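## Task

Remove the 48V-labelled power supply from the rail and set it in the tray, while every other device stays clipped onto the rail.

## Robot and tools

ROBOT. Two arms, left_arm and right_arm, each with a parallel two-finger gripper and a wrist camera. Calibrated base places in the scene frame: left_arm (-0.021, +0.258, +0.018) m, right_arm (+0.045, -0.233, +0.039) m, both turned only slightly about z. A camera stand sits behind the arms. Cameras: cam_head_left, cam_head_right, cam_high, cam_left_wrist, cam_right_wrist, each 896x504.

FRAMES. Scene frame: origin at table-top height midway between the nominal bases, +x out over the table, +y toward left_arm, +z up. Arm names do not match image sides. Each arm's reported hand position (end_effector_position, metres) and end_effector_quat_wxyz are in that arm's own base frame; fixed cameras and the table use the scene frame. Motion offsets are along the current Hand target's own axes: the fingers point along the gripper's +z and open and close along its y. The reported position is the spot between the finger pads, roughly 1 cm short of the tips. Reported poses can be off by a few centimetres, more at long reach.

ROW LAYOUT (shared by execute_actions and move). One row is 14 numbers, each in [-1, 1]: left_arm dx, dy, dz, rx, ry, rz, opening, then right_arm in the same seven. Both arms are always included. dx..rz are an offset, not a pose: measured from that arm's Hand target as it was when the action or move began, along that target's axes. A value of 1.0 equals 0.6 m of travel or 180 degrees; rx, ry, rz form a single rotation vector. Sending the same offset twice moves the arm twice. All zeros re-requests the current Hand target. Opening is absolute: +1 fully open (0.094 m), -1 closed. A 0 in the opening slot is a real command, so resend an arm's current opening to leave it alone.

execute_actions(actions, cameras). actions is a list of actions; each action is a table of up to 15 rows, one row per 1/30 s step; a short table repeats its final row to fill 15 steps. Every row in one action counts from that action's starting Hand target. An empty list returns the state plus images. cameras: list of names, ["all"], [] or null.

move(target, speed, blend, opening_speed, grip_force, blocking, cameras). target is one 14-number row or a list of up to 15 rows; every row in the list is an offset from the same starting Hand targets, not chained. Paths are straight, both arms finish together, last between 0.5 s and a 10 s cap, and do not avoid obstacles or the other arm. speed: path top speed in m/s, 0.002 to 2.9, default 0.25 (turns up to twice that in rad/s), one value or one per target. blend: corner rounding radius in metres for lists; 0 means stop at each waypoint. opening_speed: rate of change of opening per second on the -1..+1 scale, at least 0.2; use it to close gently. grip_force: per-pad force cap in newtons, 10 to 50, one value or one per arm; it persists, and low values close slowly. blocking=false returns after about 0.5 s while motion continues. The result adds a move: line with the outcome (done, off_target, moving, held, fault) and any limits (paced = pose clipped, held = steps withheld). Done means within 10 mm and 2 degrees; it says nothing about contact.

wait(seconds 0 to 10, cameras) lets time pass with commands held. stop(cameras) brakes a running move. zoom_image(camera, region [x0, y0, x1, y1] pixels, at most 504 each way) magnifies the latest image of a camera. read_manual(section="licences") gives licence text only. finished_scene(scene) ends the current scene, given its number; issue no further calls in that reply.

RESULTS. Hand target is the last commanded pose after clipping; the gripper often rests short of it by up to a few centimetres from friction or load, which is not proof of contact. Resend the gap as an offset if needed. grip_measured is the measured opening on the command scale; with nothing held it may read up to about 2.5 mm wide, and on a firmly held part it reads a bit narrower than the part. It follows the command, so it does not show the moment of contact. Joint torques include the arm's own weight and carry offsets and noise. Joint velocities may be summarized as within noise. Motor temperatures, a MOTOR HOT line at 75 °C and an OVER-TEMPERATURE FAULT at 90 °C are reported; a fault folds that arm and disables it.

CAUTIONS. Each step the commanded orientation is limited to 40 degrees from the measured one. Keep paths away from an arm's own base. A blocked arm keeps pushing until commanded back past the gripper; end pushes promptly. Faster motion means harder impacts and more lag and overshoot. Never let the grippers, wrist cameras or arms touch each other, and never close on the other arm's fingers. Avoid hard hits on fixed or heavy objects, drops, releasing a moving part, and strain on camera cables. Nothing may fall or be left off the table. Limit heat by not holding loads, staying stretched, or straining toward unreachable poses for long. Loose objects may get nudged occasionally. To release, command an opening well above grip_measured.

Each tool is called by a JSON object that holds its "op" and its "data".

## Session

{"op": "execute_actions", "data": {"actions": []}}

Scene clock: 0.00 s.
left_arm: end_effector_position=(+0.3897, +0.0394, +0.0965) grip_measured=+1.000 end_effector_quat_wxyz=(+0.573, -0.100, +0.803, +0.129) | right_arm: end_effector_position=(+0.3915, -0.0465, +0.1217) grip_measured=+1.000 end_effector_quat_wxyz=(+0.609, +0.102, +0.784, -0.066)
Joint positions: left_arm=[-0.086 1.562 0.365 0.852 -0.409 -0.044 0.094] | right_arm=[-0.028 1.48 0.345 0.877 0.203 0.074 0.094]
Joint velocities: within noise
Joint torques (N m): no reading
Motor temperatures (°C): left_arm=[32 32 41 36 29 30 30] | right_arm=[29 33 38 30 28 30 32]
Heat: left arm: 41 °C; right arm: 38 °C.
Hand target: left_arm +0.3933, +0.0396, +0.1061; +0.584, -0.104, +0.795, +0.128 | right_arm +0.3933, -0.0467, +0.1267; +0.614, +0.103, +0.780, -0.066
Tool commands: left_gripper/opening=+1.0 right_gripper/opening=+1.0

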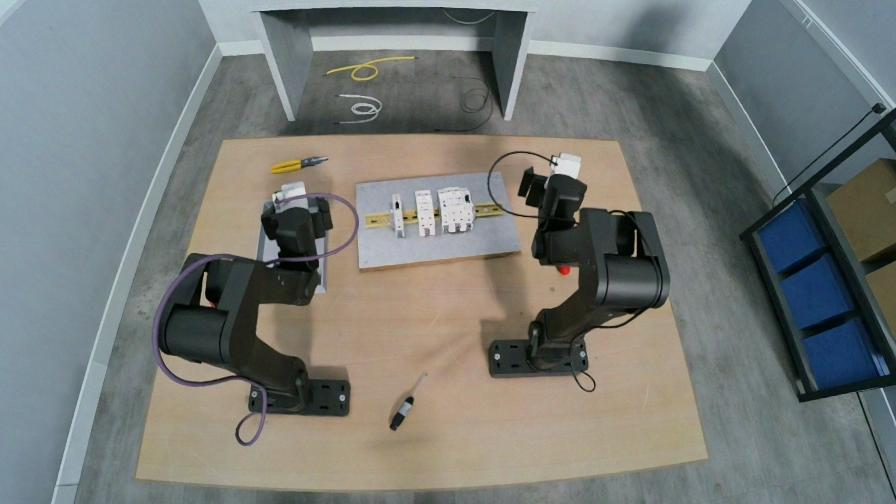

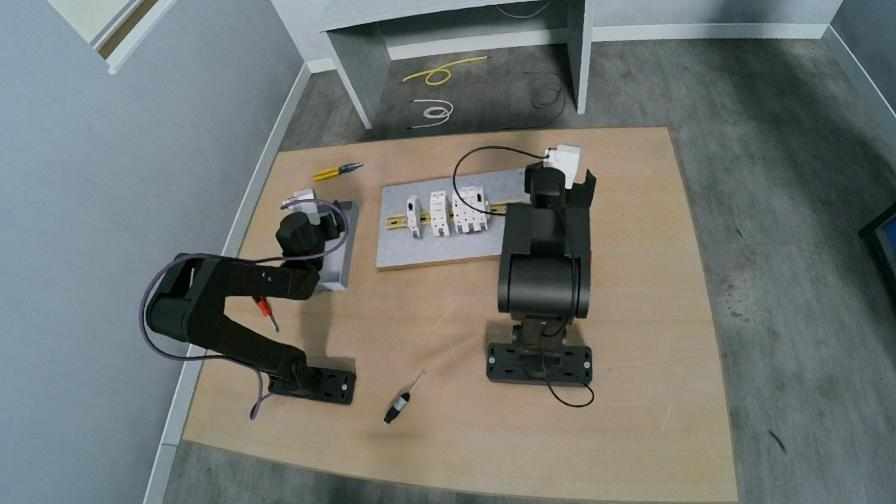

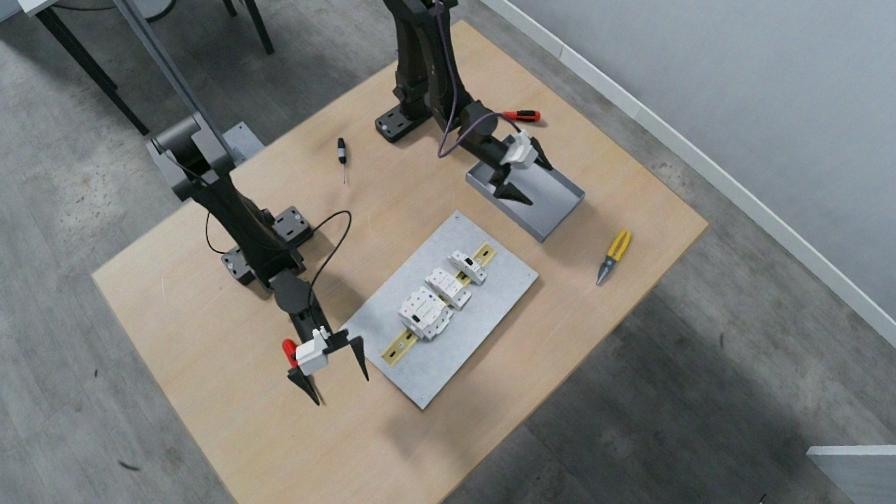

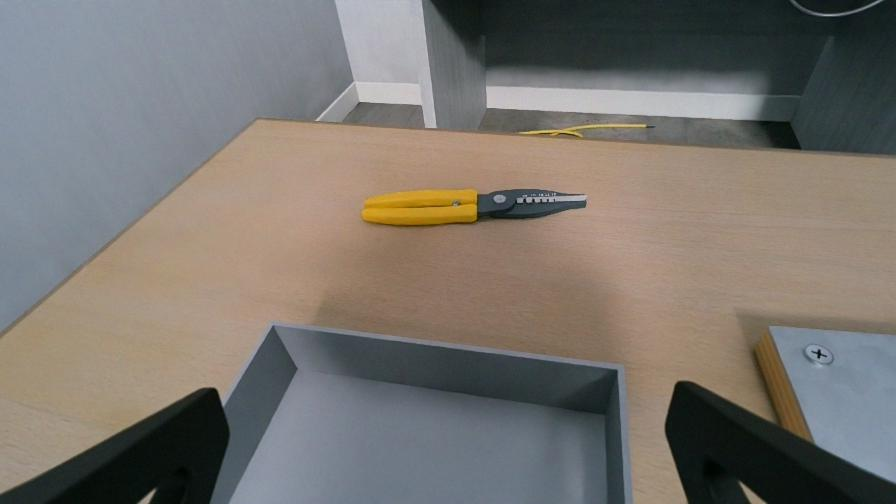

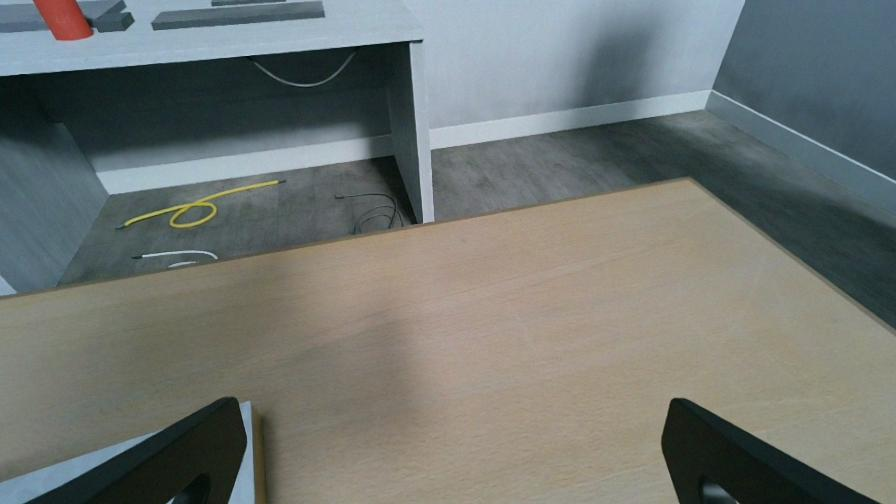

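{"op": "move", "data": {"target": [-0.118,-0.382,-0.381,0.102,0.1517,0.0304,1,0,0,0,0,0,0,1], "cameras": ["cam_left_wrist"]}}

Scene clock: 9.93 s.
left_arm: end_effector_position=(+0.2757, -0.2472, +0.2092) grip_measured=+1.000 end_effector_quat_wxyz=(+0.373, +0.010, +0.928, +0.007) | right_arm: end_effector_position=(+0.3915, -0.0465, +0.1217) grip_measured=+1.000 end_effector_quat_wxyz=(+0.609, +0.102, +0.784, -0.066)
Joint positions: left_arm=[-1.028 1.527 1.368 -0.958 -0.638 -0.854 0.094] | right_arm=[-0.028 1.48 0.345 0.877 0.203 0.074 0.094]
Joint torques (N m): left_arm=[-0.03 -4.85 8.69 0.85 -0.36 -0.07] | right_arm=[-0.03 -4.11 6.57 1.7 0.01 0]
Heat: left arm: 42 °C; right arm: 39 °C.
Hand target: left_arm +0.2799, -0.2502, +0.2201; +0.384, +0.000, +0.924, +0.000 | right_arm +0.3933, -0.0467, +0.1267; +0.614, +0.103, +0.780, -0.066
Off the commanded pose: left_arm 0.012 m, 2 deg | right_arm 0.005 m, 1 deg.
move: off_target (left_arm)
Images, in order (width x height): cam_left_wrist 896x504.

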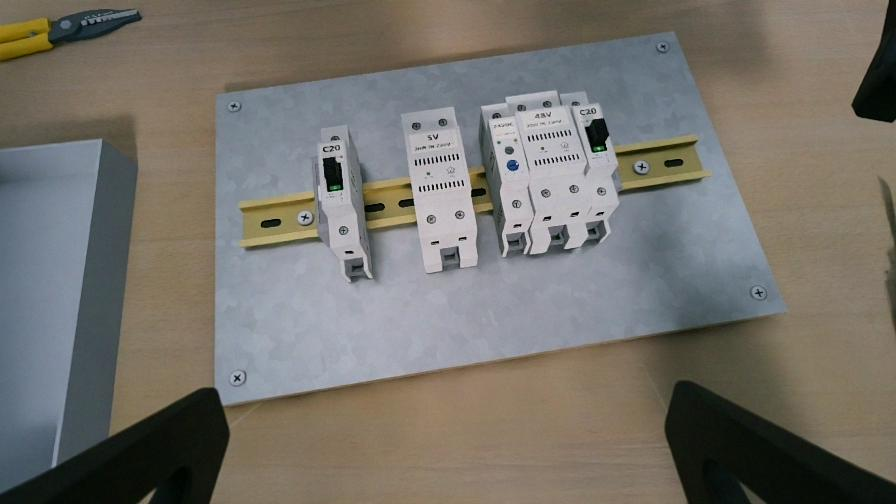

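{"op": "move", "data": {"target": [-0.067,-0.088,0.2675,0.1775,0.2063,0.427,1,0,-0.1,-0.25,0,0,0,1], "cameras": ["cam_left_wrist"]}}

Scene clock: 24.40 s.
left_arm: end_effector_position=(+0.4186, -0.3020, +0.1310) grip_measured=+1.000 end_effector_quat_wxyz=(+0.100, +0.649, +0.754, +0.013) | right_arm: end_effector_position=(+0.2385, -0.0713, +0.1538) grip_measured=+1.000 end_effector_quat_wxyz=(+0.608, +0.108, +0.784, -0.065)
Joint positions: left_arm=[-0.63 2.552 2.768 -1.585 -0.009 0.792 0.094] | right_arm=[-0.414 0.179 0.146 -0.226 -0.165 -0.014 0.094]
Joint torques (N m): left_arm=[0.49 -10.48 7.5 0.51 0.11 0.05] | right_arm=[-0.79 0.65 9.51 1.58 -0.2 -0.06]
Heat: left arm: 42 °C; right arm: 40 °C.
Hand target: left_arm +0.4220, -0.3031, +0.1352; +0.000, +0.652, +0.758, +0.000 | right_arm +0.2372, -0.0706, +0.1610; +0.614, +0.103, +0.780, -0.066
Off the commanded pose: left_arm 0.006 m, 12 deg | right_arm 0.007 m, 1 deg.
joint sent to its limit (left arm) — joint 4 (wrist pitch), lower limit. The joint targets are off in orientation, not in position.
move: off_target (left_arm)
Images, in order (width x height): cam_left_wrist 896x504.

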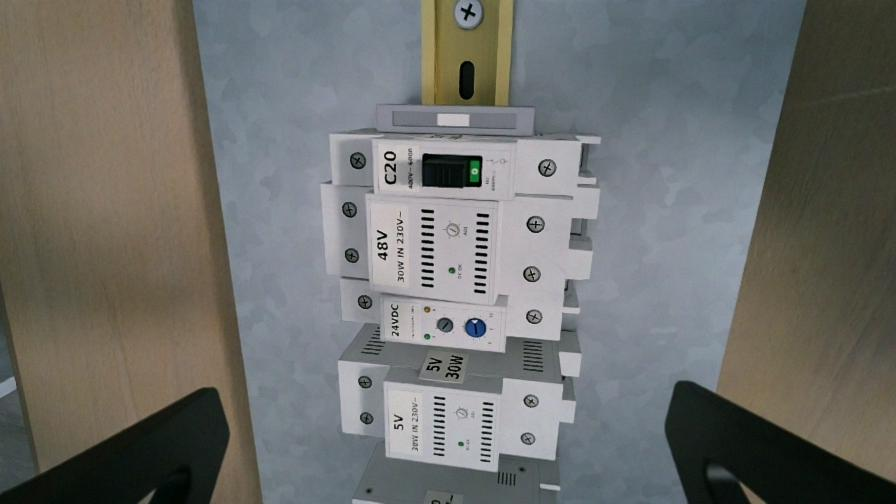

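{"op": "move", "data": {"target": [[0.4625,-0.267,-0.083,0,0,0,1,0,0,0,0,0,0,1],[0.4625,-0.267,-0.083,0,0,0,1,0.068,0.458,0.0897,-0.4037,0.2781,-0.5228,1]], "blend": 0.02, "speed": [0.25,0.35], "cameras": ["cam_right_wrist","cam_head_left"]}}

Scene clock: 43.93 s.
left_arm: end_effector_position=(+0.2262, -0.0533, +0.1832) grip_measured=+1.000 end_effector_quat_wxyz=(-0.002, +0.652, +0.758, +0.003) | right_arm: end_effector_position=(+0.3415, +0.1839, +0.1124) grip_measured=+1.000 end_effector_quat_wxyz=(+0.000, +0.755, -0.656, -0.002)
Joint positions: left_arm=[-0.241 1.443 1.416 -1.545 -0.007 1.178 0.094] | right_arm=[0.49 2.028 1.817 -1.362 -0.003 -1.22 0.094]
Joint torques (N m): left_arm=[0.49 -4.86 4.92 0.13 0.09 0.06] | right_arm=[0.21 -6.98 9.94 -0.24 -0.01 -0.1]
Heat: left arm: 43 °C; right arm: 41 °C.
Hand target: left_arm +0.2223, -0.0525, +0.1851; +0.000, +0.652, +0.758, +0.000 | right_arm +0.3452, +0.1869, +0.1147; +0.000, +0.758, -0.652, +0.000
Off the commanded pose: left_arm 0.004 m, 0 deg | right_arm 0.005 m, 1 deg.
move: done
Images, in order (width x height): cam_head_left 896x504, cam_right_wrist 896x504.

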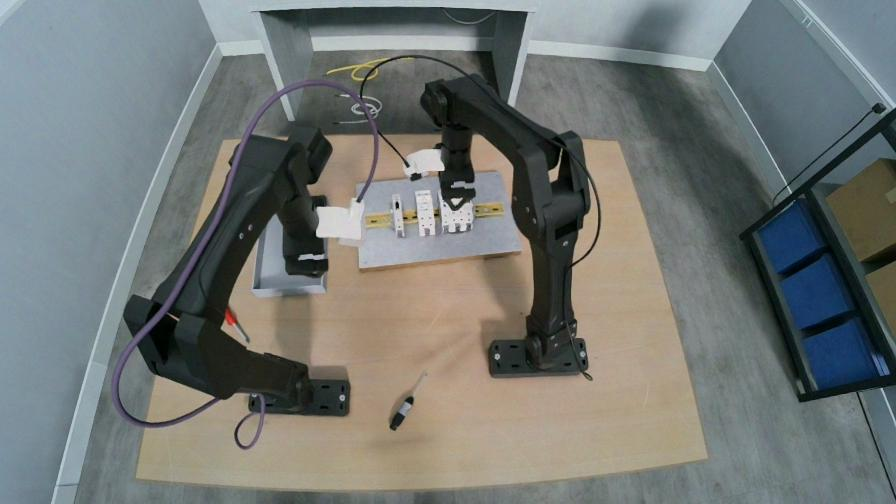

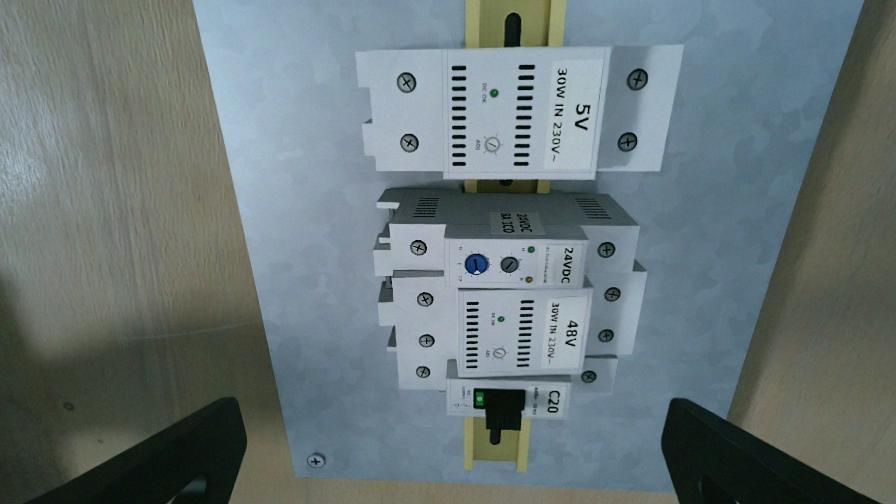

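{"op": "move", "data": {"target": [0,0,0,0,0,0,1,0.028,-0.041,0.09,0,0,0,0.35], "speed": 0.1, "cameras": ["cam_right_wrist"]}}

Scene clock: 50.97 s.
left_arm: end_effector_position=(+0.2262, -0.0533, +0.1832) grip_measured=+1.000 end_effector_quat_wxyz=(-0.002, +0.652, +0.758, +0.003) | right_arm: end_effector_position=(+0.3728, +0.1766, +0.0691) grip_measured=+0.352 end_effector_quat_wxyz=(-0.007, +0.757, -0.653, +0.003)
Joint positions: left_arm=[-0.241 1.443 1.416 -1.545 -0.007 1.178 0.094] | right_arm=[0.44 2.12 1.783 -1.219 -0.001 -1.278 0.064]
Joint torques (N m): left_arm=[0.5 -4.86 4.93 0.13 0.09 0.07] | right_arm=[-0.55 -7.91 5.52 0.02 -0.04 -0.09]
Heat: left arm: 42 °C; right arm: 41 °C.
Hand target: left_arm +0.2223, -0.0525, +0.1851; +0.000, +0.652, +0.758, +0.000 | right_arm +0.3720, +0.1740, +0.0607; +0.000, +0.758, -0.652, +0.000
Off the commanded pose: left_arm 0.004 m, 0 deg | right_arm 0.009 m, 1 deg.
move: done
Images, in order (width x height): cam_right_wrist 896x504.

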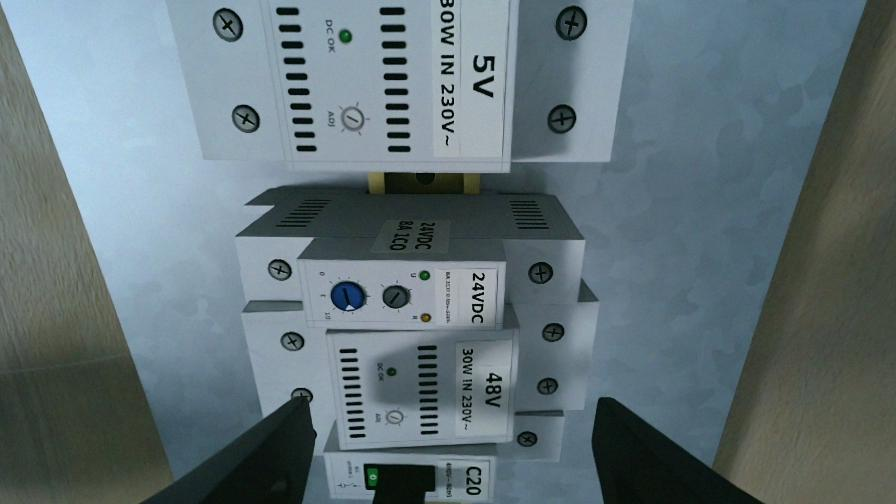

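{"op": "move", "data": {"target": [0,0,0,0,0,0,1,0.001,0.0092,0.0187,0,0,0,0.35], "speed": 0.1, "cameras": ["cam_right_wrist"]}}

Scene clock: 56.50 s.
left_arm: end_effector_position=(+0.2262, -0.0533, +0.1832) grip_measured=+1.000 end_effector_quat_wxyz=(-0.002, +0.652, +0.758, +0.003) | right_arm: end_effector_position=(+0.3682, +0.1744, +0.0528) grip_measured=+0.352 end_effector_quat_wxyz=(-0.002, +0.757, -0.653, +0.001)
Joint positions: left_arm=[-0.241 1.443 1.416 -1.545 -0.007 1.178 0.094] | right_arm=[0.44 2.12 1.718 -1.166 -0.001 -1.279 0.064]
Joint torques (N m): left_arm=[0.49 -4.86 4.92 0.13 0.09 0.07] | right_arm=[-0.2 -8.94 5.14 0.05 -0.04 -0.05]
Heat: left arm: 42 °C; right arm: 40 °C.
Hand target: left_arm +0.2223, -0.0525, +0.1851; +0.000, +0.652, +0.758, +0.000 | right_arm +0.3666, +0.1726, +0.0495; +0.000, +0.758, -0.652, +0.000
Off the commanded pose: left_arm 0.004 m, 0 deg | right_arm 0.004 m, 0 deg.
move: done
Images, in order (width x height): cam_right_wrist 896x504.

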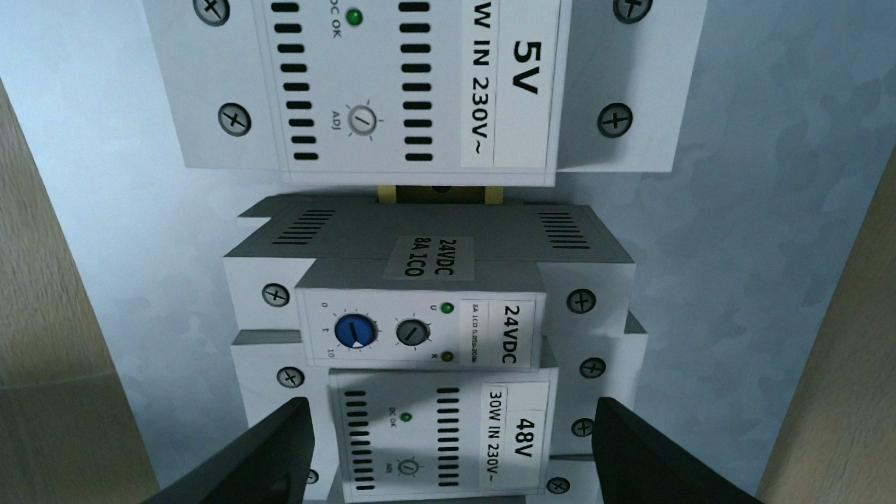

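{"op": "move", "data": {"target": [[0,0,0,0,0,0,1,-0.008,0.004,-0.003,0,0,0,0.35],[0,0,0,0,0,0,1,-0.008,0.004,-0.003,0,0,0,-0.3]], "speed": 0.1, "opening_speed": 0.5, "cameras": ["cam_right_wrist"]}}

Scene clock: 63.00 s.
left_arm: end_effector_position=(+0.2262, -0.0533, +0.1832) grip_measured=+1.000 end_effector_quat_wxyz=(-0.002, +0.652, +0.758, +0.003) | right_arm: end_effector_position=(+0.3678, +0.1753, +0.0528) grip_measured=-0.052 end_effector_quat_wxyz=(-0.002, +0.757, -0.653, +0.001)
Joint positions: left_arm=[-0.241 1.443 1.416 -1.545 -0.007 1.178 0.094] | right_arm=[0.442 2.12 1.718 -1.166 0 -1.276 0.045]
Joint torques (N m): left_arm=[0.49 -4.86 4.93 0.13 0.09 0.07] | right_arm=[0.7 -9.26 5.14 -0.03 -0.05 0.07]
Heat: left arm: 42 °C; right arm: 40 °C.
Hand target: left_arm +0.2223, -0.0525, +0.1851; +0.000, +0.652, +0.758, +0.000 | right_arm +0.3635, +0.1770, +0.0513; +0.000, +0.758, -0.652, +0.000
Off the commanded pose: left_arm 0.004 m, 0 deg | right_arm 0.005 m, 0 deg.
move: done
Images, in order (width x height): cam_right_wrist 896x504.

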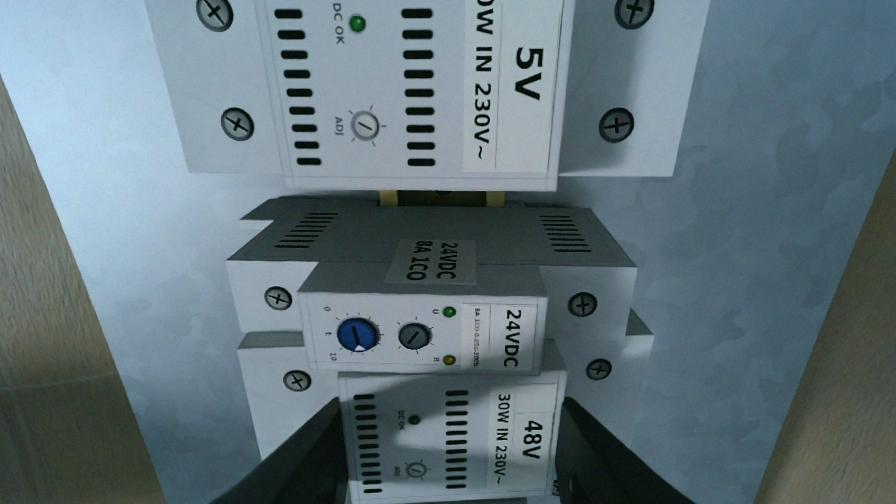

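{"op": "move", "data": {"target": [0,0,0,0,0,0,1,0.004,-0.027,-0.02,-0.089,0,0,-0.3], "speed": 0.05, "cameras": ["cam_right_wrist"]}}

Scene clock: 69.07 s.
left_arm: end_effector_position=(+0.2262, -0.0533, +0.1832) grip_measured=+1.000 end_effector_quat_wxyz=(-0.002, +0.652, +0.758, +0.003) | right_arm: end_effector_position=(+0.3768, +0.1728, +0.0549) grip_measured=-0.052 end_effector_quat_wxyz=(+0.086, +0.753, -0.650, -0.059)
Joint positions: left_arm=[-0.241 1.443 1.416 -1.545 -0.007 1.178 0.094] | right_arm=[0.413 2.395 2.163 -1.545 -0.033 -1.308 0.045]
Joint torques (N m): left_arm=[0.49 -4.86 4.93 0.13 0.09 0.07] | right_arm=[-0.85 -9.42 11.07 -0.87 -0.5 -0.16]
Heat: left arm: 42 °C; right arm: 40 °C.
Hand target: left_arm +0.2223, -0.0525, +0.1851; +0.000, +0.652, +0.758, +0.000 | right_arm +0.3798, +0.1770, +0.0633; +0.106, +0.751, -0.646, -0.091
Off the commanded pose: left_arm 0.004 m, 0 deg | right_arm 0.010 m, 4 deg.
joint sent to its limit (right arm) — joint 4 (wrist pitch), lower limit. The joint targets are off in orientation, not in position.
move: off_target (right_arm)
Images, in order (width x height): cam_right_wrist 896x504.

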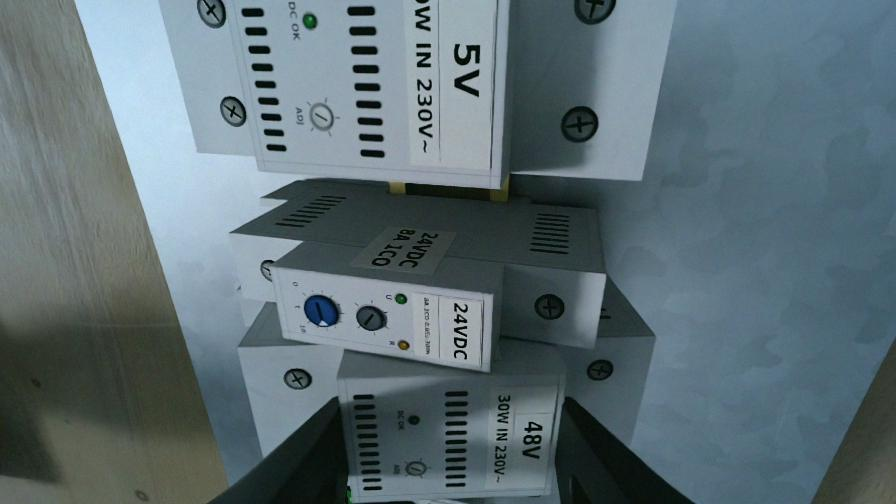

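{"op": "move", "data": {"target": [0,0,0,0,0,0,1,0,-0.0195,0.0013,0,0,0,-0.3], "speed": 0.06, "cameras": ["cam_right_wrist"]}}

Scene clock: 73.13 s.
left_arm: end_effector_position=(+0.2262, -0.0533, +0.1832) grip_measured=+1.000 end_effector_quat_wxyz=(-0.002, +0.652, +0.758, +0.003) | right_arm: end_effector_position=(+0.3778, +0.1731, +0.0550) grip_measured=-0.053 end_effector_quat_wxyz=(+0.093, +0.752, -0.649, -0.065)
Joint positions: left_arm=[-0.241 1.443 1.416 -1.545 -0.007 1.178 0.094] | right_arm=[0.411 2.427 2.216 -1.585 -0.037 -1.311 0.044]
Joint torques (N m): left_arm=[0.49 -4.88 4.93 0.13 0.09 0.06] | right_arm=[-1.22 -9.24 11.07 -0.45 -0.44 -0.18]
Heat: left arm: 42 °C; right arm: 41 °C.
Hand target: left_arm +0.2223, -0.0525, +0.1851; +0.000, +0.652, +0.758, +0.000 | right_arm +0.3907, +0.1786, +0.0593; +0.106, +0.751, -0.646, -0.091
Off the commanded pose: left_arm 0.004 m, 0 deg | right_arm 0.015 m, 3 deg.
joint read past its limit (right arm) — joint 4 (wrist pitch), lower limit.
joint sent to its limit (right arm) — joint 4 (wrist pitch), lower limit. The joint targets are off in orientation, not in position.
move: off_target (right_arm)
Images, in order (width x height): cam_right_wrist 896x504.

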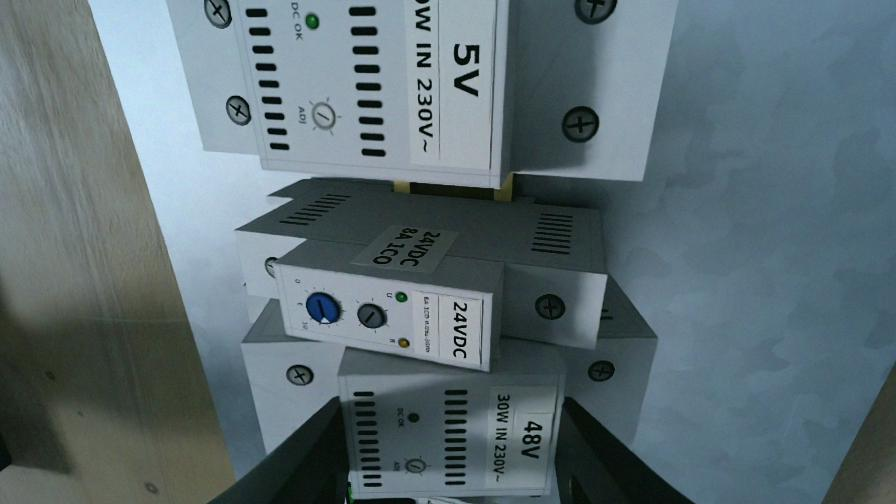

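{"op": "move", "data": {"target": [0,0,0,0,0,0,1,0,-0.006,-0.026,0,0,0,-0.3], "speed": 0.06, "cameras": ["cam_right_wrist"]}}

Scene clock: 77.50 s.
left_arm: end_effector_position=(+0.2262, -0.0533, +0.1832) grip_measured=+1.000 end_effector_quat_wxyz=(-0.002, +0.652, +0.758, +0.003) | right_arm: end_effector_position=(+0.3781, +0.1730, +0.0554) grip_measured=-0.053 end_effector_quat_wxyz=(+0.092, +0.752, -0.649, -0.066)
Joint positions: left_arm=[-0.241 1.443 1.416 -1.545 -0.007 1.178 0.094] | right_arm=[0.41 2.427 2.218 -1.586 -0.039 -1.313 0.044]
Joint torques (N m): left_arm=[0.49 -4.86 4.92 0.13 0.09 0.07] | right_arm=[-1.47 -10.84 13.16 -0.45 -0.41 -0.18]
Heat: left arm: 42 °C; right arm: 41 °C.
Hand target: left_arm +0.2223, -0.0525, +0.1851; +0.000, +0.652, +0.758, +0.000 | right_arm +0.3985, +0.1797, +0.0733; +0.106, +0.751, -0.646, -0.091
Off the commanded pose: left_arm 0.004 m, 0 deg | right_arm 0.028 m, 3 deg.
joint read past its limit (right arm) — joint 4 (wrist pitch), lower limit.
joint sent to its limit (right arm) — joint 4 (wrist pitch), lower limit. The joint targets are off in orientation, not in position.
move: off_target (right_arm)
Images, in order (width x height): cam_right_wrist 896x504.

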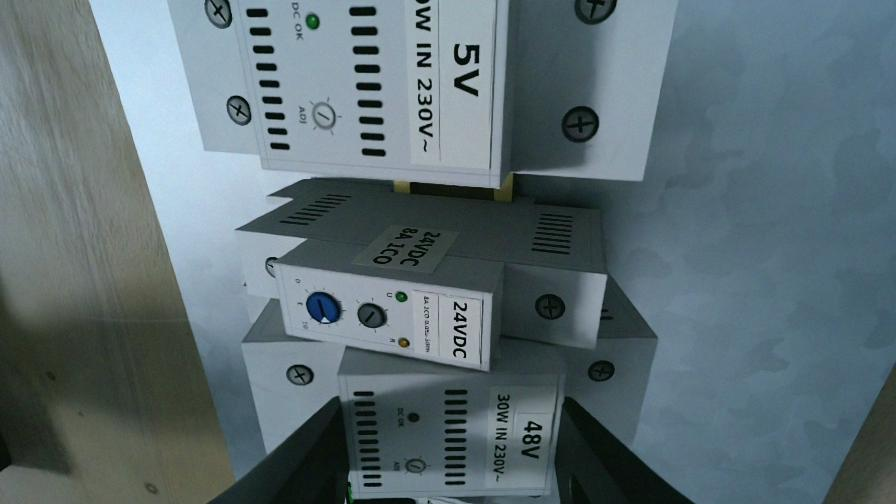

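{"op": "move", "data": {"target": [0,0,0,0,0,0,1,0,0.0,-0.05,-0.03,0,0,-0.3], "speed": 0.06, "cameras": ["cam_right_wrist"]}}

Scene clock: 93.00 s.
left_arm: end_effector_position=(+0.2262, -0.0533, +0.1832) grip_measured=+1.000 end_effector_quat_wxyz=(-0.002, +0.652, +0.758, +0.003) | right_arm: end_effector_position=(+0.3787, +0.1730, +0.0562) grip_measured=-0.054 end_effector_quat_wxyz=(+0.086, +0.751, -0.650, -0.076)
Joint positions: left_arm=[-0.241 1.443 1.416 -1.545 -0.007 1.178 0.094] | right_arm=[0.4 2.427 2.221 -1.587 -0.06 -1.322 0.044]
Joint torques (N m): left_arm=[0.49 -4.88 4.93 0.13 0.09 0.07] | right_arm=[-1.76 -15.47 14.32 -0.44 -0.4 -0.13]
Motor temperatures (°C): left_arm=[32 34 42 35 29 30 30] | right_arm=[29 36 43 31 28 30 33]
Heat: left arm: 42 °C; right arm: 43 °C.
Hand target: left_arm +0.2223, -0.0525, +0.1851; +0.000, +0.652, +0.758, +0.000 | right_arm +0.4067, +0.1811, +0.1022; +0.141, +0.745, -0.641, -0.121
Off the commanded pose: left_arm 0.004 m, 0 deg | right_arm 0.054 m, 8 deg.
joint read past its limit (right arm) — joint 4 (wrist pitch), lower limit.
joint sent to its limit (right arm) — joint 4 (wrist pitch), lower limit. The joint targets are off in position and orientation.
move: off_target (right_arm)
Images, in order (width x height): cam_right_wrist 896x504.

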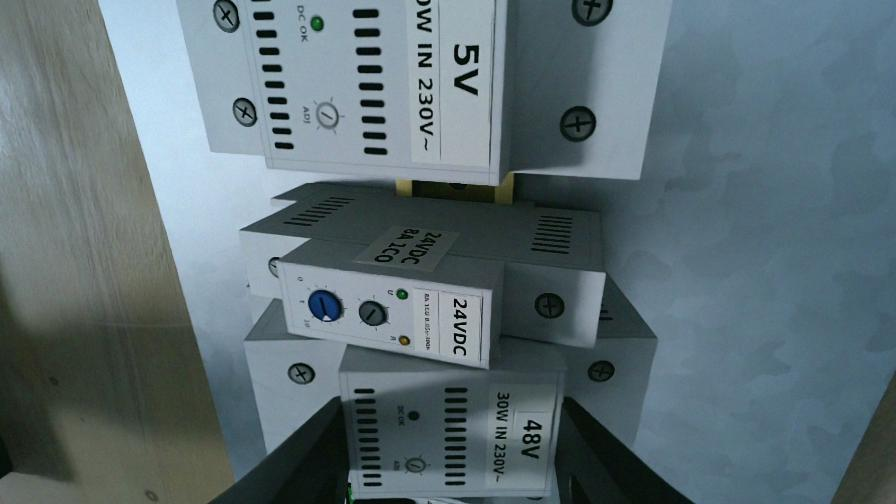

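{"op": "move", "data": {"target": [0,0,0,0,0,0,1,0,0.02,-0.07,0,0,0,-0.3], "speed": 0.06, "cameras": ["cam_right_wrist"]}}

Scene clock: 98.23 s.
left_arm: end_effector_position=(+0.2262, -0.0533, +0.1832) grip_measured=+1.000 end_effector_quat_wxyz=(-0.002, +0.652, +0.758, +0.003) | right_arm: end_effector_position=(+0.3789, +0.1731, +0.0575) grip_measured=-0.054 end_effector_quat_wxyz=(+0.084, +0.752, -0.650, -0.075)
Joint positions: left_arm=[-0.241 1.443 1.416 -1.545 -0.007 1.178 0.094] | right_arm=[0.4 2.424 2.221 -1.587 -0.06 -1.322 0.044]
Joint torques (N m): left_arm=[0.49 -4.86 4.93 0.13 0.09 0.07] | right_arm=[-1.91 -22.75 14 -0.44 -0.4 -0.1]
Heat: left arm: 42 °C; right arm: 44 °C.
Hand target: left_arm +0.2223, -0.0525, +0.1851; +0.000, +0.652, +0.758, +0.000 | right_arm +0.4109, +0.1817, +0.1458; +0.141, +0.745, -0.641, -0.121
Off the commanded pose: left_arm 0.004 m, 0 deg | right_arm 0.094 m, 8 deg.
joint read past its limit (right arm) — joint 4 (wrist pitch), lower limit.
joint sent to its limit (right arm) — joint 4 (wrist pitch), lower limit. The joint targets are off in position and orientation.
move: off_target (right_arm)
Images, in order (width x height): cam_right_wrist 896x504.

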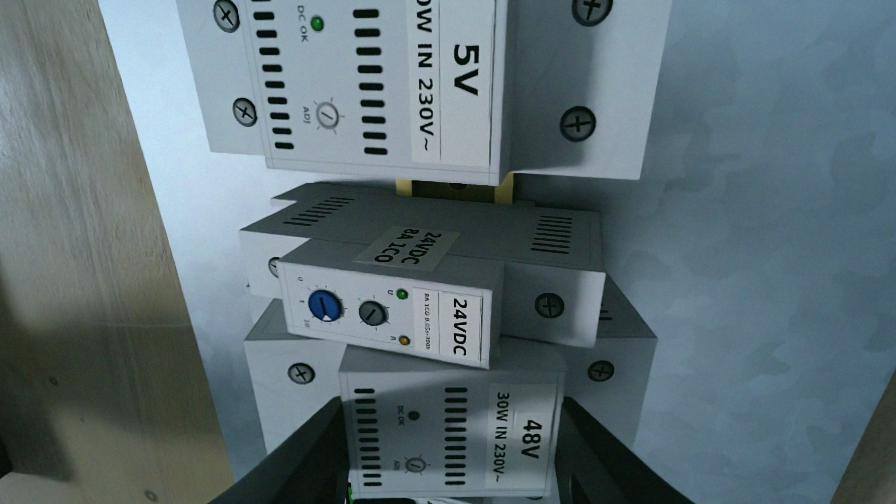

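{"op": "move", "data": {"target": [0,0,0,0,0,0,1,0.004,-0.033,0.1405,0,0,0,-0.3], "speed": 0.3, "cameras": ["cam_right_wrist","cam_high"]}}

Scene clock: 102.60 s.
left_arm: end_effector_position=(+0.2262, -0.0533, +0.1832) grip_measured=+1.000 end_effector_quat_wxyz=(-0.002, +0.652, +0.758, +0.003) | right_arm: end_effector_position=(+0.3785, +0.1729, +0.0552) grip_measured=-0.054 end_effector_quat_wxyz=(+0.090, +0.751, -0.649, -0.082)
Joint positions: left_arm=[-0.241 1.443 1.416 -1.545 -0.007 1.178 0.094] | right_arm=[0.397 2.445 2.245 -1.607 -0.066 -1.326 0.044]
Joint torques (N m): left_arm=[0.49 -4.86 4.93 0.13 0.09 0.06] | right_arm=[-1.59 -9.42 11.44 -0.24 -0.34 -0.16]
Motor temperatures (°C): left_arm=[32 34 42 35 29 30 30] | right_arm=[29 41 44 31 28 30 33]
Heat: left arm: 42 °C; right arm: 44 °C.
Hand target: left_arm +0.2223, -0.0525, +0.1851; +0.000, +0.652, +0.758, +0.000 | right_arm +0.3990, +0.1774, +0.0599; +0.141, +0.745, -0.641, -0.121
Off the commanded pose: left_arm 0.004 m, 0 deg | right_arm 0.022 m, 7 deg.
joint read past its limit (right arm) — joint 4 (wrist pitch), lower limit.
joint sent to its limit (right arm) — joint 4 (wrist pitch), lower limit. The joint targets are off in orientation, not in position.
move: off_target (right_arm)
Images, in order (width x height): cam_high 896x504, cam_right_wrist 896x504.

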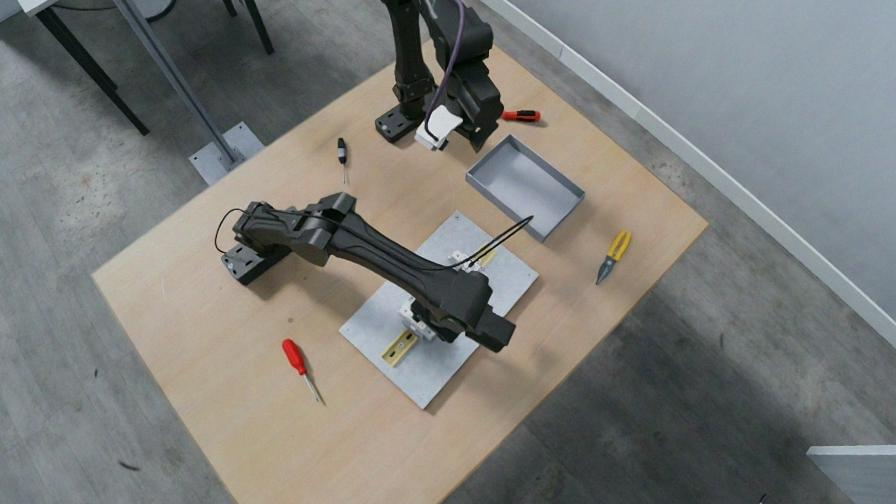

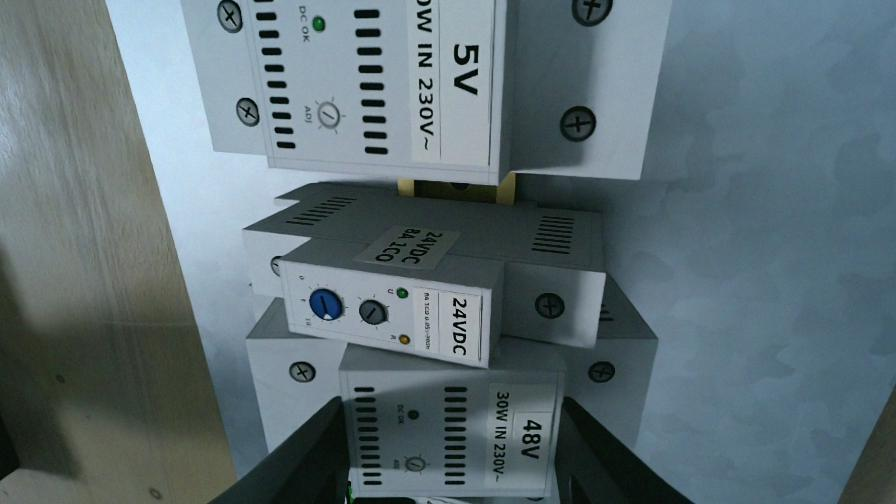

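{"op": "move", "data": {"target": [[0,0,0,0,0,0,1,0,0.03,0.02,0.05,0,0,-0.3],[0,0,0,0,0,0,1,0,0.03,0.02,0.05,0,0,0.25]], "speed": 0.06, "opening_speed": 0.3, "cameras": ["cam_right_wrist"]}}

Scene clock: 127.17 s.
left_arm: end_effector_position=(+0.2262, -0.0533, +0.1832) grip_measured=+1.000 end_effector_quat_wxyz=(-0.002, +0.652, +0.758, +0.003) | right_arm: end_effector_position=(+0.3791, +0.1723, +0.0515) grip_measured=+0.248 end_effector_quat_wxyz=(+0.088, +0.751, -0.650, -0.075)
Joint positions: left_arm=[-0.241 1.443 1.416 -1.545 -0.007 1.178 0.094] | right_arm=[0.4 2.43 2.207 -1.572 -0.057 -1.321 0.059]
Joint torques (N m): left_arm=[0.49 -4.86 4.93 0.13 0.09 0.07] | right_arm=[0.35 -11.67 4.86 -0.44 -0.05 0.01]
Heat: left arm: 42 °C; right arm: 41 °C.
Hand target: left_arm +0.2223, -0.0525, +0.1851; +0.000, +0.652, +0.758, +0.000 | right_arm +0.3781, +0.1742, +0.0554; +0.082, +0.754, -0.648, -0.070
Off the commanded pose: left_arm 0.004 m, 0 deg | right_arm 0.004 m, 1 deg.
move: done
Images, in order (width x height): cam_right_wrist 896x504.

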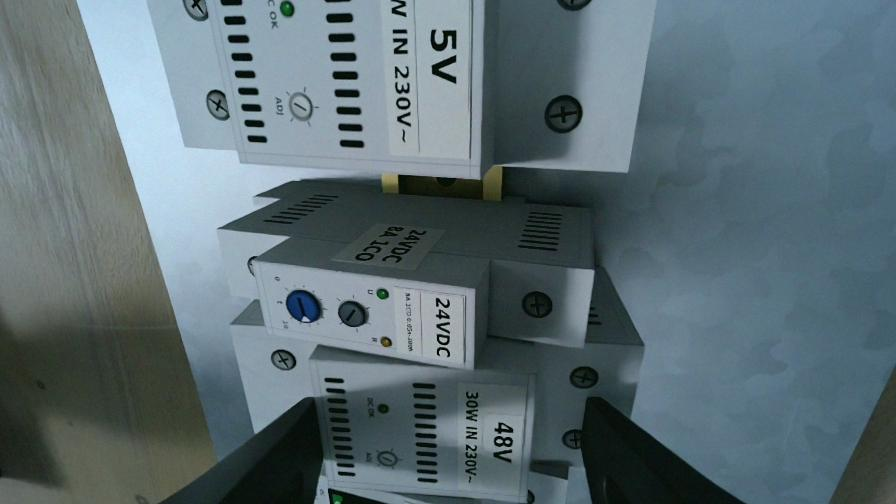

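{"op": "move", "data": {"target": [[0,0,0,0,0,0,1,0,0.008,0.007,0.033,0,0,0.25],[0,0,0,0,0,0,1,0,0.008,0.007,0.033,0,0,-0.3]], "speed": 0.06, "opening_speed": 0.3, "cameras": ["cam_right_wrist"]}}

Scene clock: 136.67 s.
left_arm: end_effector_position=(+0.2262, -0.0533, +0.1832) grip_measured=+1.000 end_effector_quat_wxyz=(-0.002, +0.652, +0.758, +0.003) | right_arm: end_effector_position=(+0.3735, +0.1712, +0.0477) grip_measured=-0.044 end_effector_quat_wxyz=(+0.052, +0.755, -0.652, -0.044)
Joint positions: left_arm=[-0.241 1.443 1.416 -1.545 -0.007 1.178 0.094] | right_arm=[0.412 2.283 1.954 -1.373 -0.035 -1.306 0.045]
Joint torques (N m): left_arm=[0.49 -4.86 4.92 0.13 0.09 0.07] | right_arm=[0.73 -11.56 4.4 -0.16 -0.01 0.05]
Heat: left arm: 42 °C; right arm: 41 °C.
Hand target: left_arm +0.2223, -0.0525, +0.1851; +0.000, +0.652, +0.758, +0.000 | right_arm +0.3725, +0.1734, +0.0523; +0.043, +0.757, -0.651, -0.037
Off the commanded pose: left_arm 0.004 m, 0 deg | right_arm 0.005 m, 1 deg.
move: done
Images, in order (width x height): cam_right_wrist 896x504.

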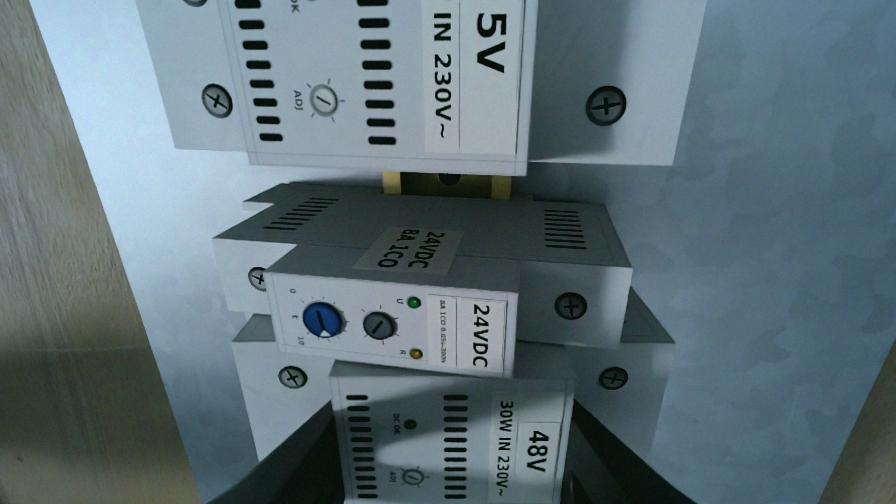

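{"op": "move", "data": {"target": [0,0,0,0,0,0,1,0.003,-0.012,-0.012,-0.055,0,0,-0.3], "speed": 0.05, "cameras": ["cam_right_wrist"]}}

Scene clock: 141.13 s.
left_arm: end_effector_position=(+0.2262, -0.0533, +0.1832) grip_measured=+1.000 end_effector_quat_wxyz=(-0.002, +0.652, +0.758, +0.003) | right_arm: end_effector_position=(+0.3784, +0.1719, +0.0559) grip_measured=-0.044 end_effector_quat_wxyz=(+0.081, +0.754, -0.649, -0.068)
Joint positions: left_arm=[-0.241 1.443 1.416 -1.545 -0.007 1.178 0.094] | right_arm=[0.402 2.4 2.176 -1.553 -0.05 -1.323 0.045]
Joint torques (N m): left_arm=[0.49 -4.86 4.92 0.13 0.09 0.07] | right_arm=[-0.76 -9.05 9.7 -0.77 -0.31 -0.12]
Heat: left arm: 42 °C; right arm: 41 °C.
Hand target: left_arm +0.2223, -0.0525, +0.1851; +0.000, +0.652, +0.758, +0.000 | right_arm +0.3807, +0.1728, +0.0588; +0.108, +0.750, -0.646, -0.093
Off the commanded pose: left_arm 0.004 m, 0 deg | right_arm 0.004 m, 4 deg.
joint sent to its limit (right arm) — joint 4 (wrist pitch), lower limit. The joint targets are off in orientation, not in position.
move: off_target (right_arm)
Images, in order (width x height): cam_right_wrist 896x504.

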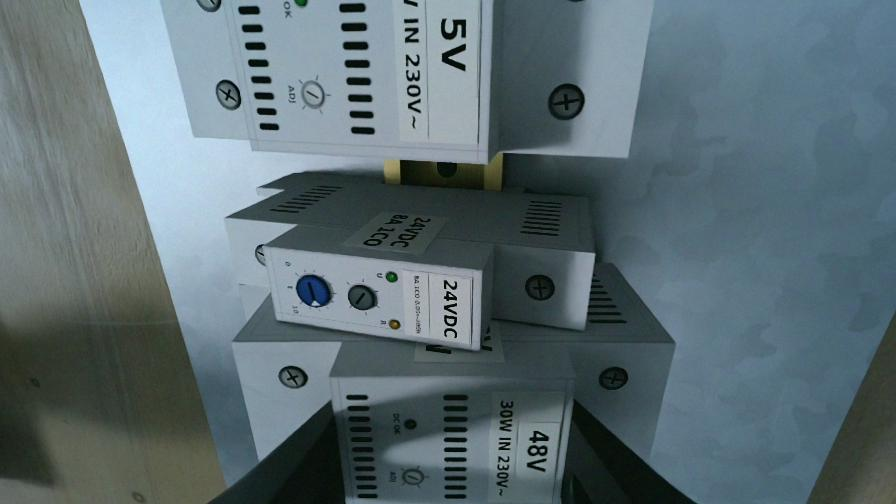

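{"op": "move", "data": {"target": [0,0,0,0,0,0,1,0,-0.021,-0.008,0,0,0,-0.3], "speed": 0.06, "cameras": ["cam_right_wrist"]}}

Scene clock: 144.63 s.
left_arm: end_effector_position=(+0.2262, -0.0533, +0.1832) grip_measured=+1.000 end_effector_quat_wxyz=(-0.002, +0.652, +0.758, +0.003) | right_arm: end_effector_position=(+0.3909, +0.1738, +0.0577) grip_measured=-0.044 end_effector_quat_wxyz=(+0.067, +0.754, -0.650, -0.061)
Joint positions: left_arm=[-0.241 1.443 1.416 -1.545 -0.007 1.178 0.094] | right_arm=[0.395 2.428 2.239 -1.557 -0.05 -1.328 0.045]
Joint torques (N m): left_arm=[0.49 -4.86 4.93 0.13 0.09 0.07] | right_arm=[-0.7 -9.13 9.8 -0.67 -0.29 -0.08]
Heat: left arm: 42 °C; right arm: 41 °C.
Hand target: left_arm +0.2223, -0.0525, +0.1851; +0.000, +0.652, +0.758, +0.000 | right_arm +0.3939, +0.1749, +0.0598; +0.108, +0.750, -0.645, -0.093
Off the commanded pose: left_arm 0.004 m, 0 deg | right_arm 0.004 m, 6 deg.
joint sent to its limit (right arm) — joint 4 (wrist pitch), lower limit. The joint targets are off in orientation, not in position.
move: off_target (right_arm)
Images, in order (width x height): cam_right_wrist 896x504.

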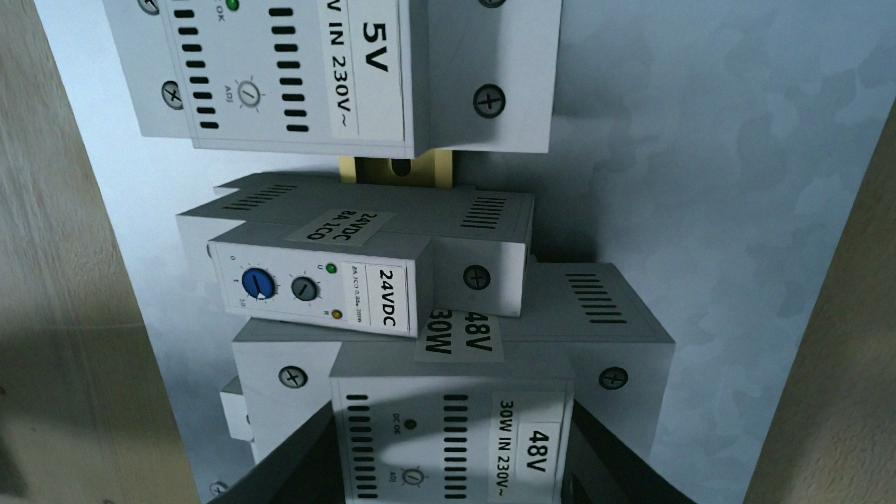

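{"op": "move", "data": {"target": [[0.27,0,0,0,0,0,1,0,0.0195,-0.0637,0.05,0,0,-0.3],[0.27,0,0,0,0,0,1,-0.01,0.1167,-0.156,0.0945,0,0,-0.3],[0.27,0,0,0,0,0,1,-0.212,0.4277,-0.0437,0.0945,0,0,-0.3],[0.27,0,0,0,0,0,1,-0.212,0.373,0.135,0.0945,0,0,-0.3]], "speed": [0.1,0.12,0.18,0.1], "blend": 0.01, "cameras": ["cam_right_wrist","cam_head_left","cam_high"]}}

Scene clock: 165.40 s.
left_arm: end_effector_position=(+0.1937, +0.1054, +0.1790) grip_measured=+1.000 end_effector_quat_wxyz=(-0.008, +0.652, +0.759, -0.009) | right_arm: end_effector_position=(+0.1396, +0.2664, +0.0495) grip_measured=-0.044 end_effector_quat_wxyz=(-0.006, +0.760, -0.650, +0.001)
Joint positions: left_arm=[0.487 1.415 1.375 -1.553 -0.008 1.906 0.094] | right_arm=[1.088 1.719 1.157 -0.999 0.005 -0.64 0.045]
Joint torques (N m): left_arm=[0.57 -3.34 7.58 0.16 0.09 0.08] | right_arm=[-0.12 -5.35 5.38 0.05 0 0.06]
Heat: left arm: 42 °C; right arm: 41 °C.
Hand target: left_arm +0.1982, +0.1077, +0.1850; +0.000, +0.652, +0.758, +0.000 | right_arm +0.1401, +0.2650, +0.0452; -0.004, +0.758, -0.652, +0.004
Off the commanded pose: left_arm 0.008 m, 1 deg | right_arm 0.004 m, 1 deg.
move: done
Images, in order (width x height): cam_head_left 896x504, cam_high 896x504, cam_right_wrist 896x504.

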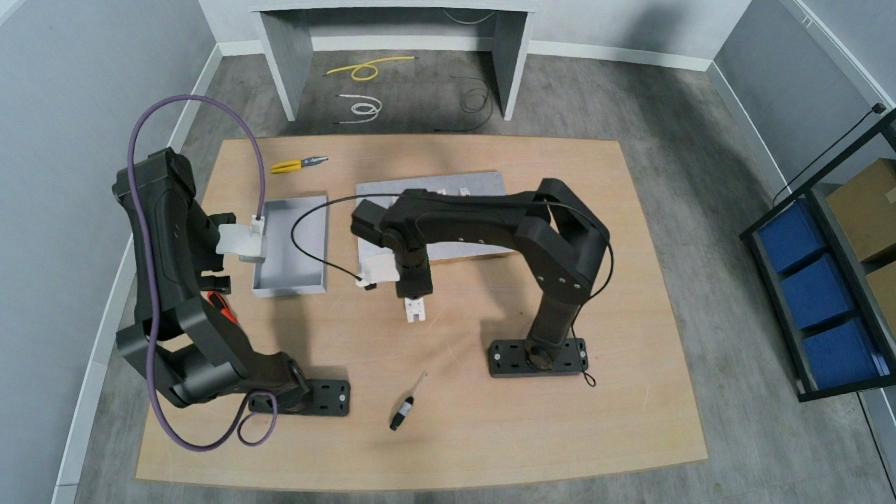

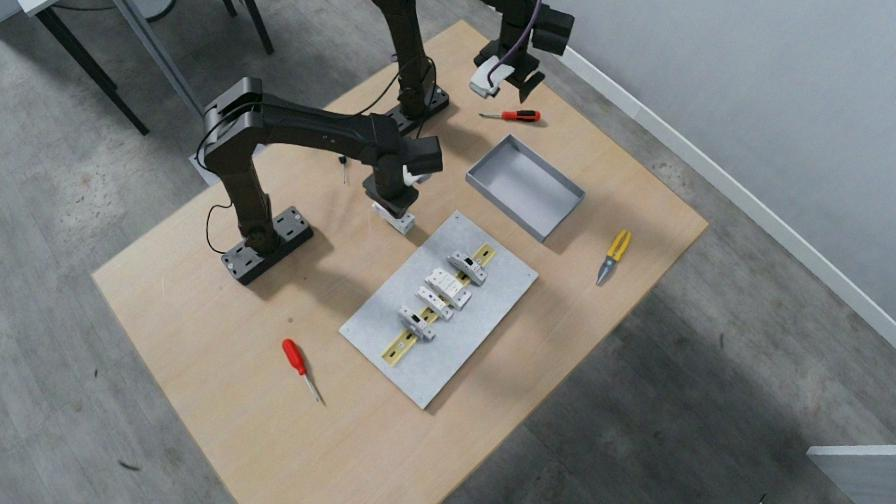

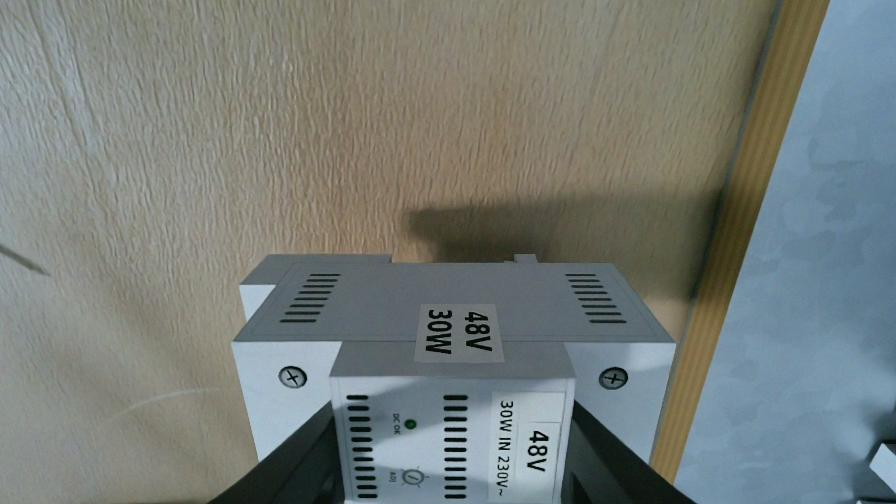

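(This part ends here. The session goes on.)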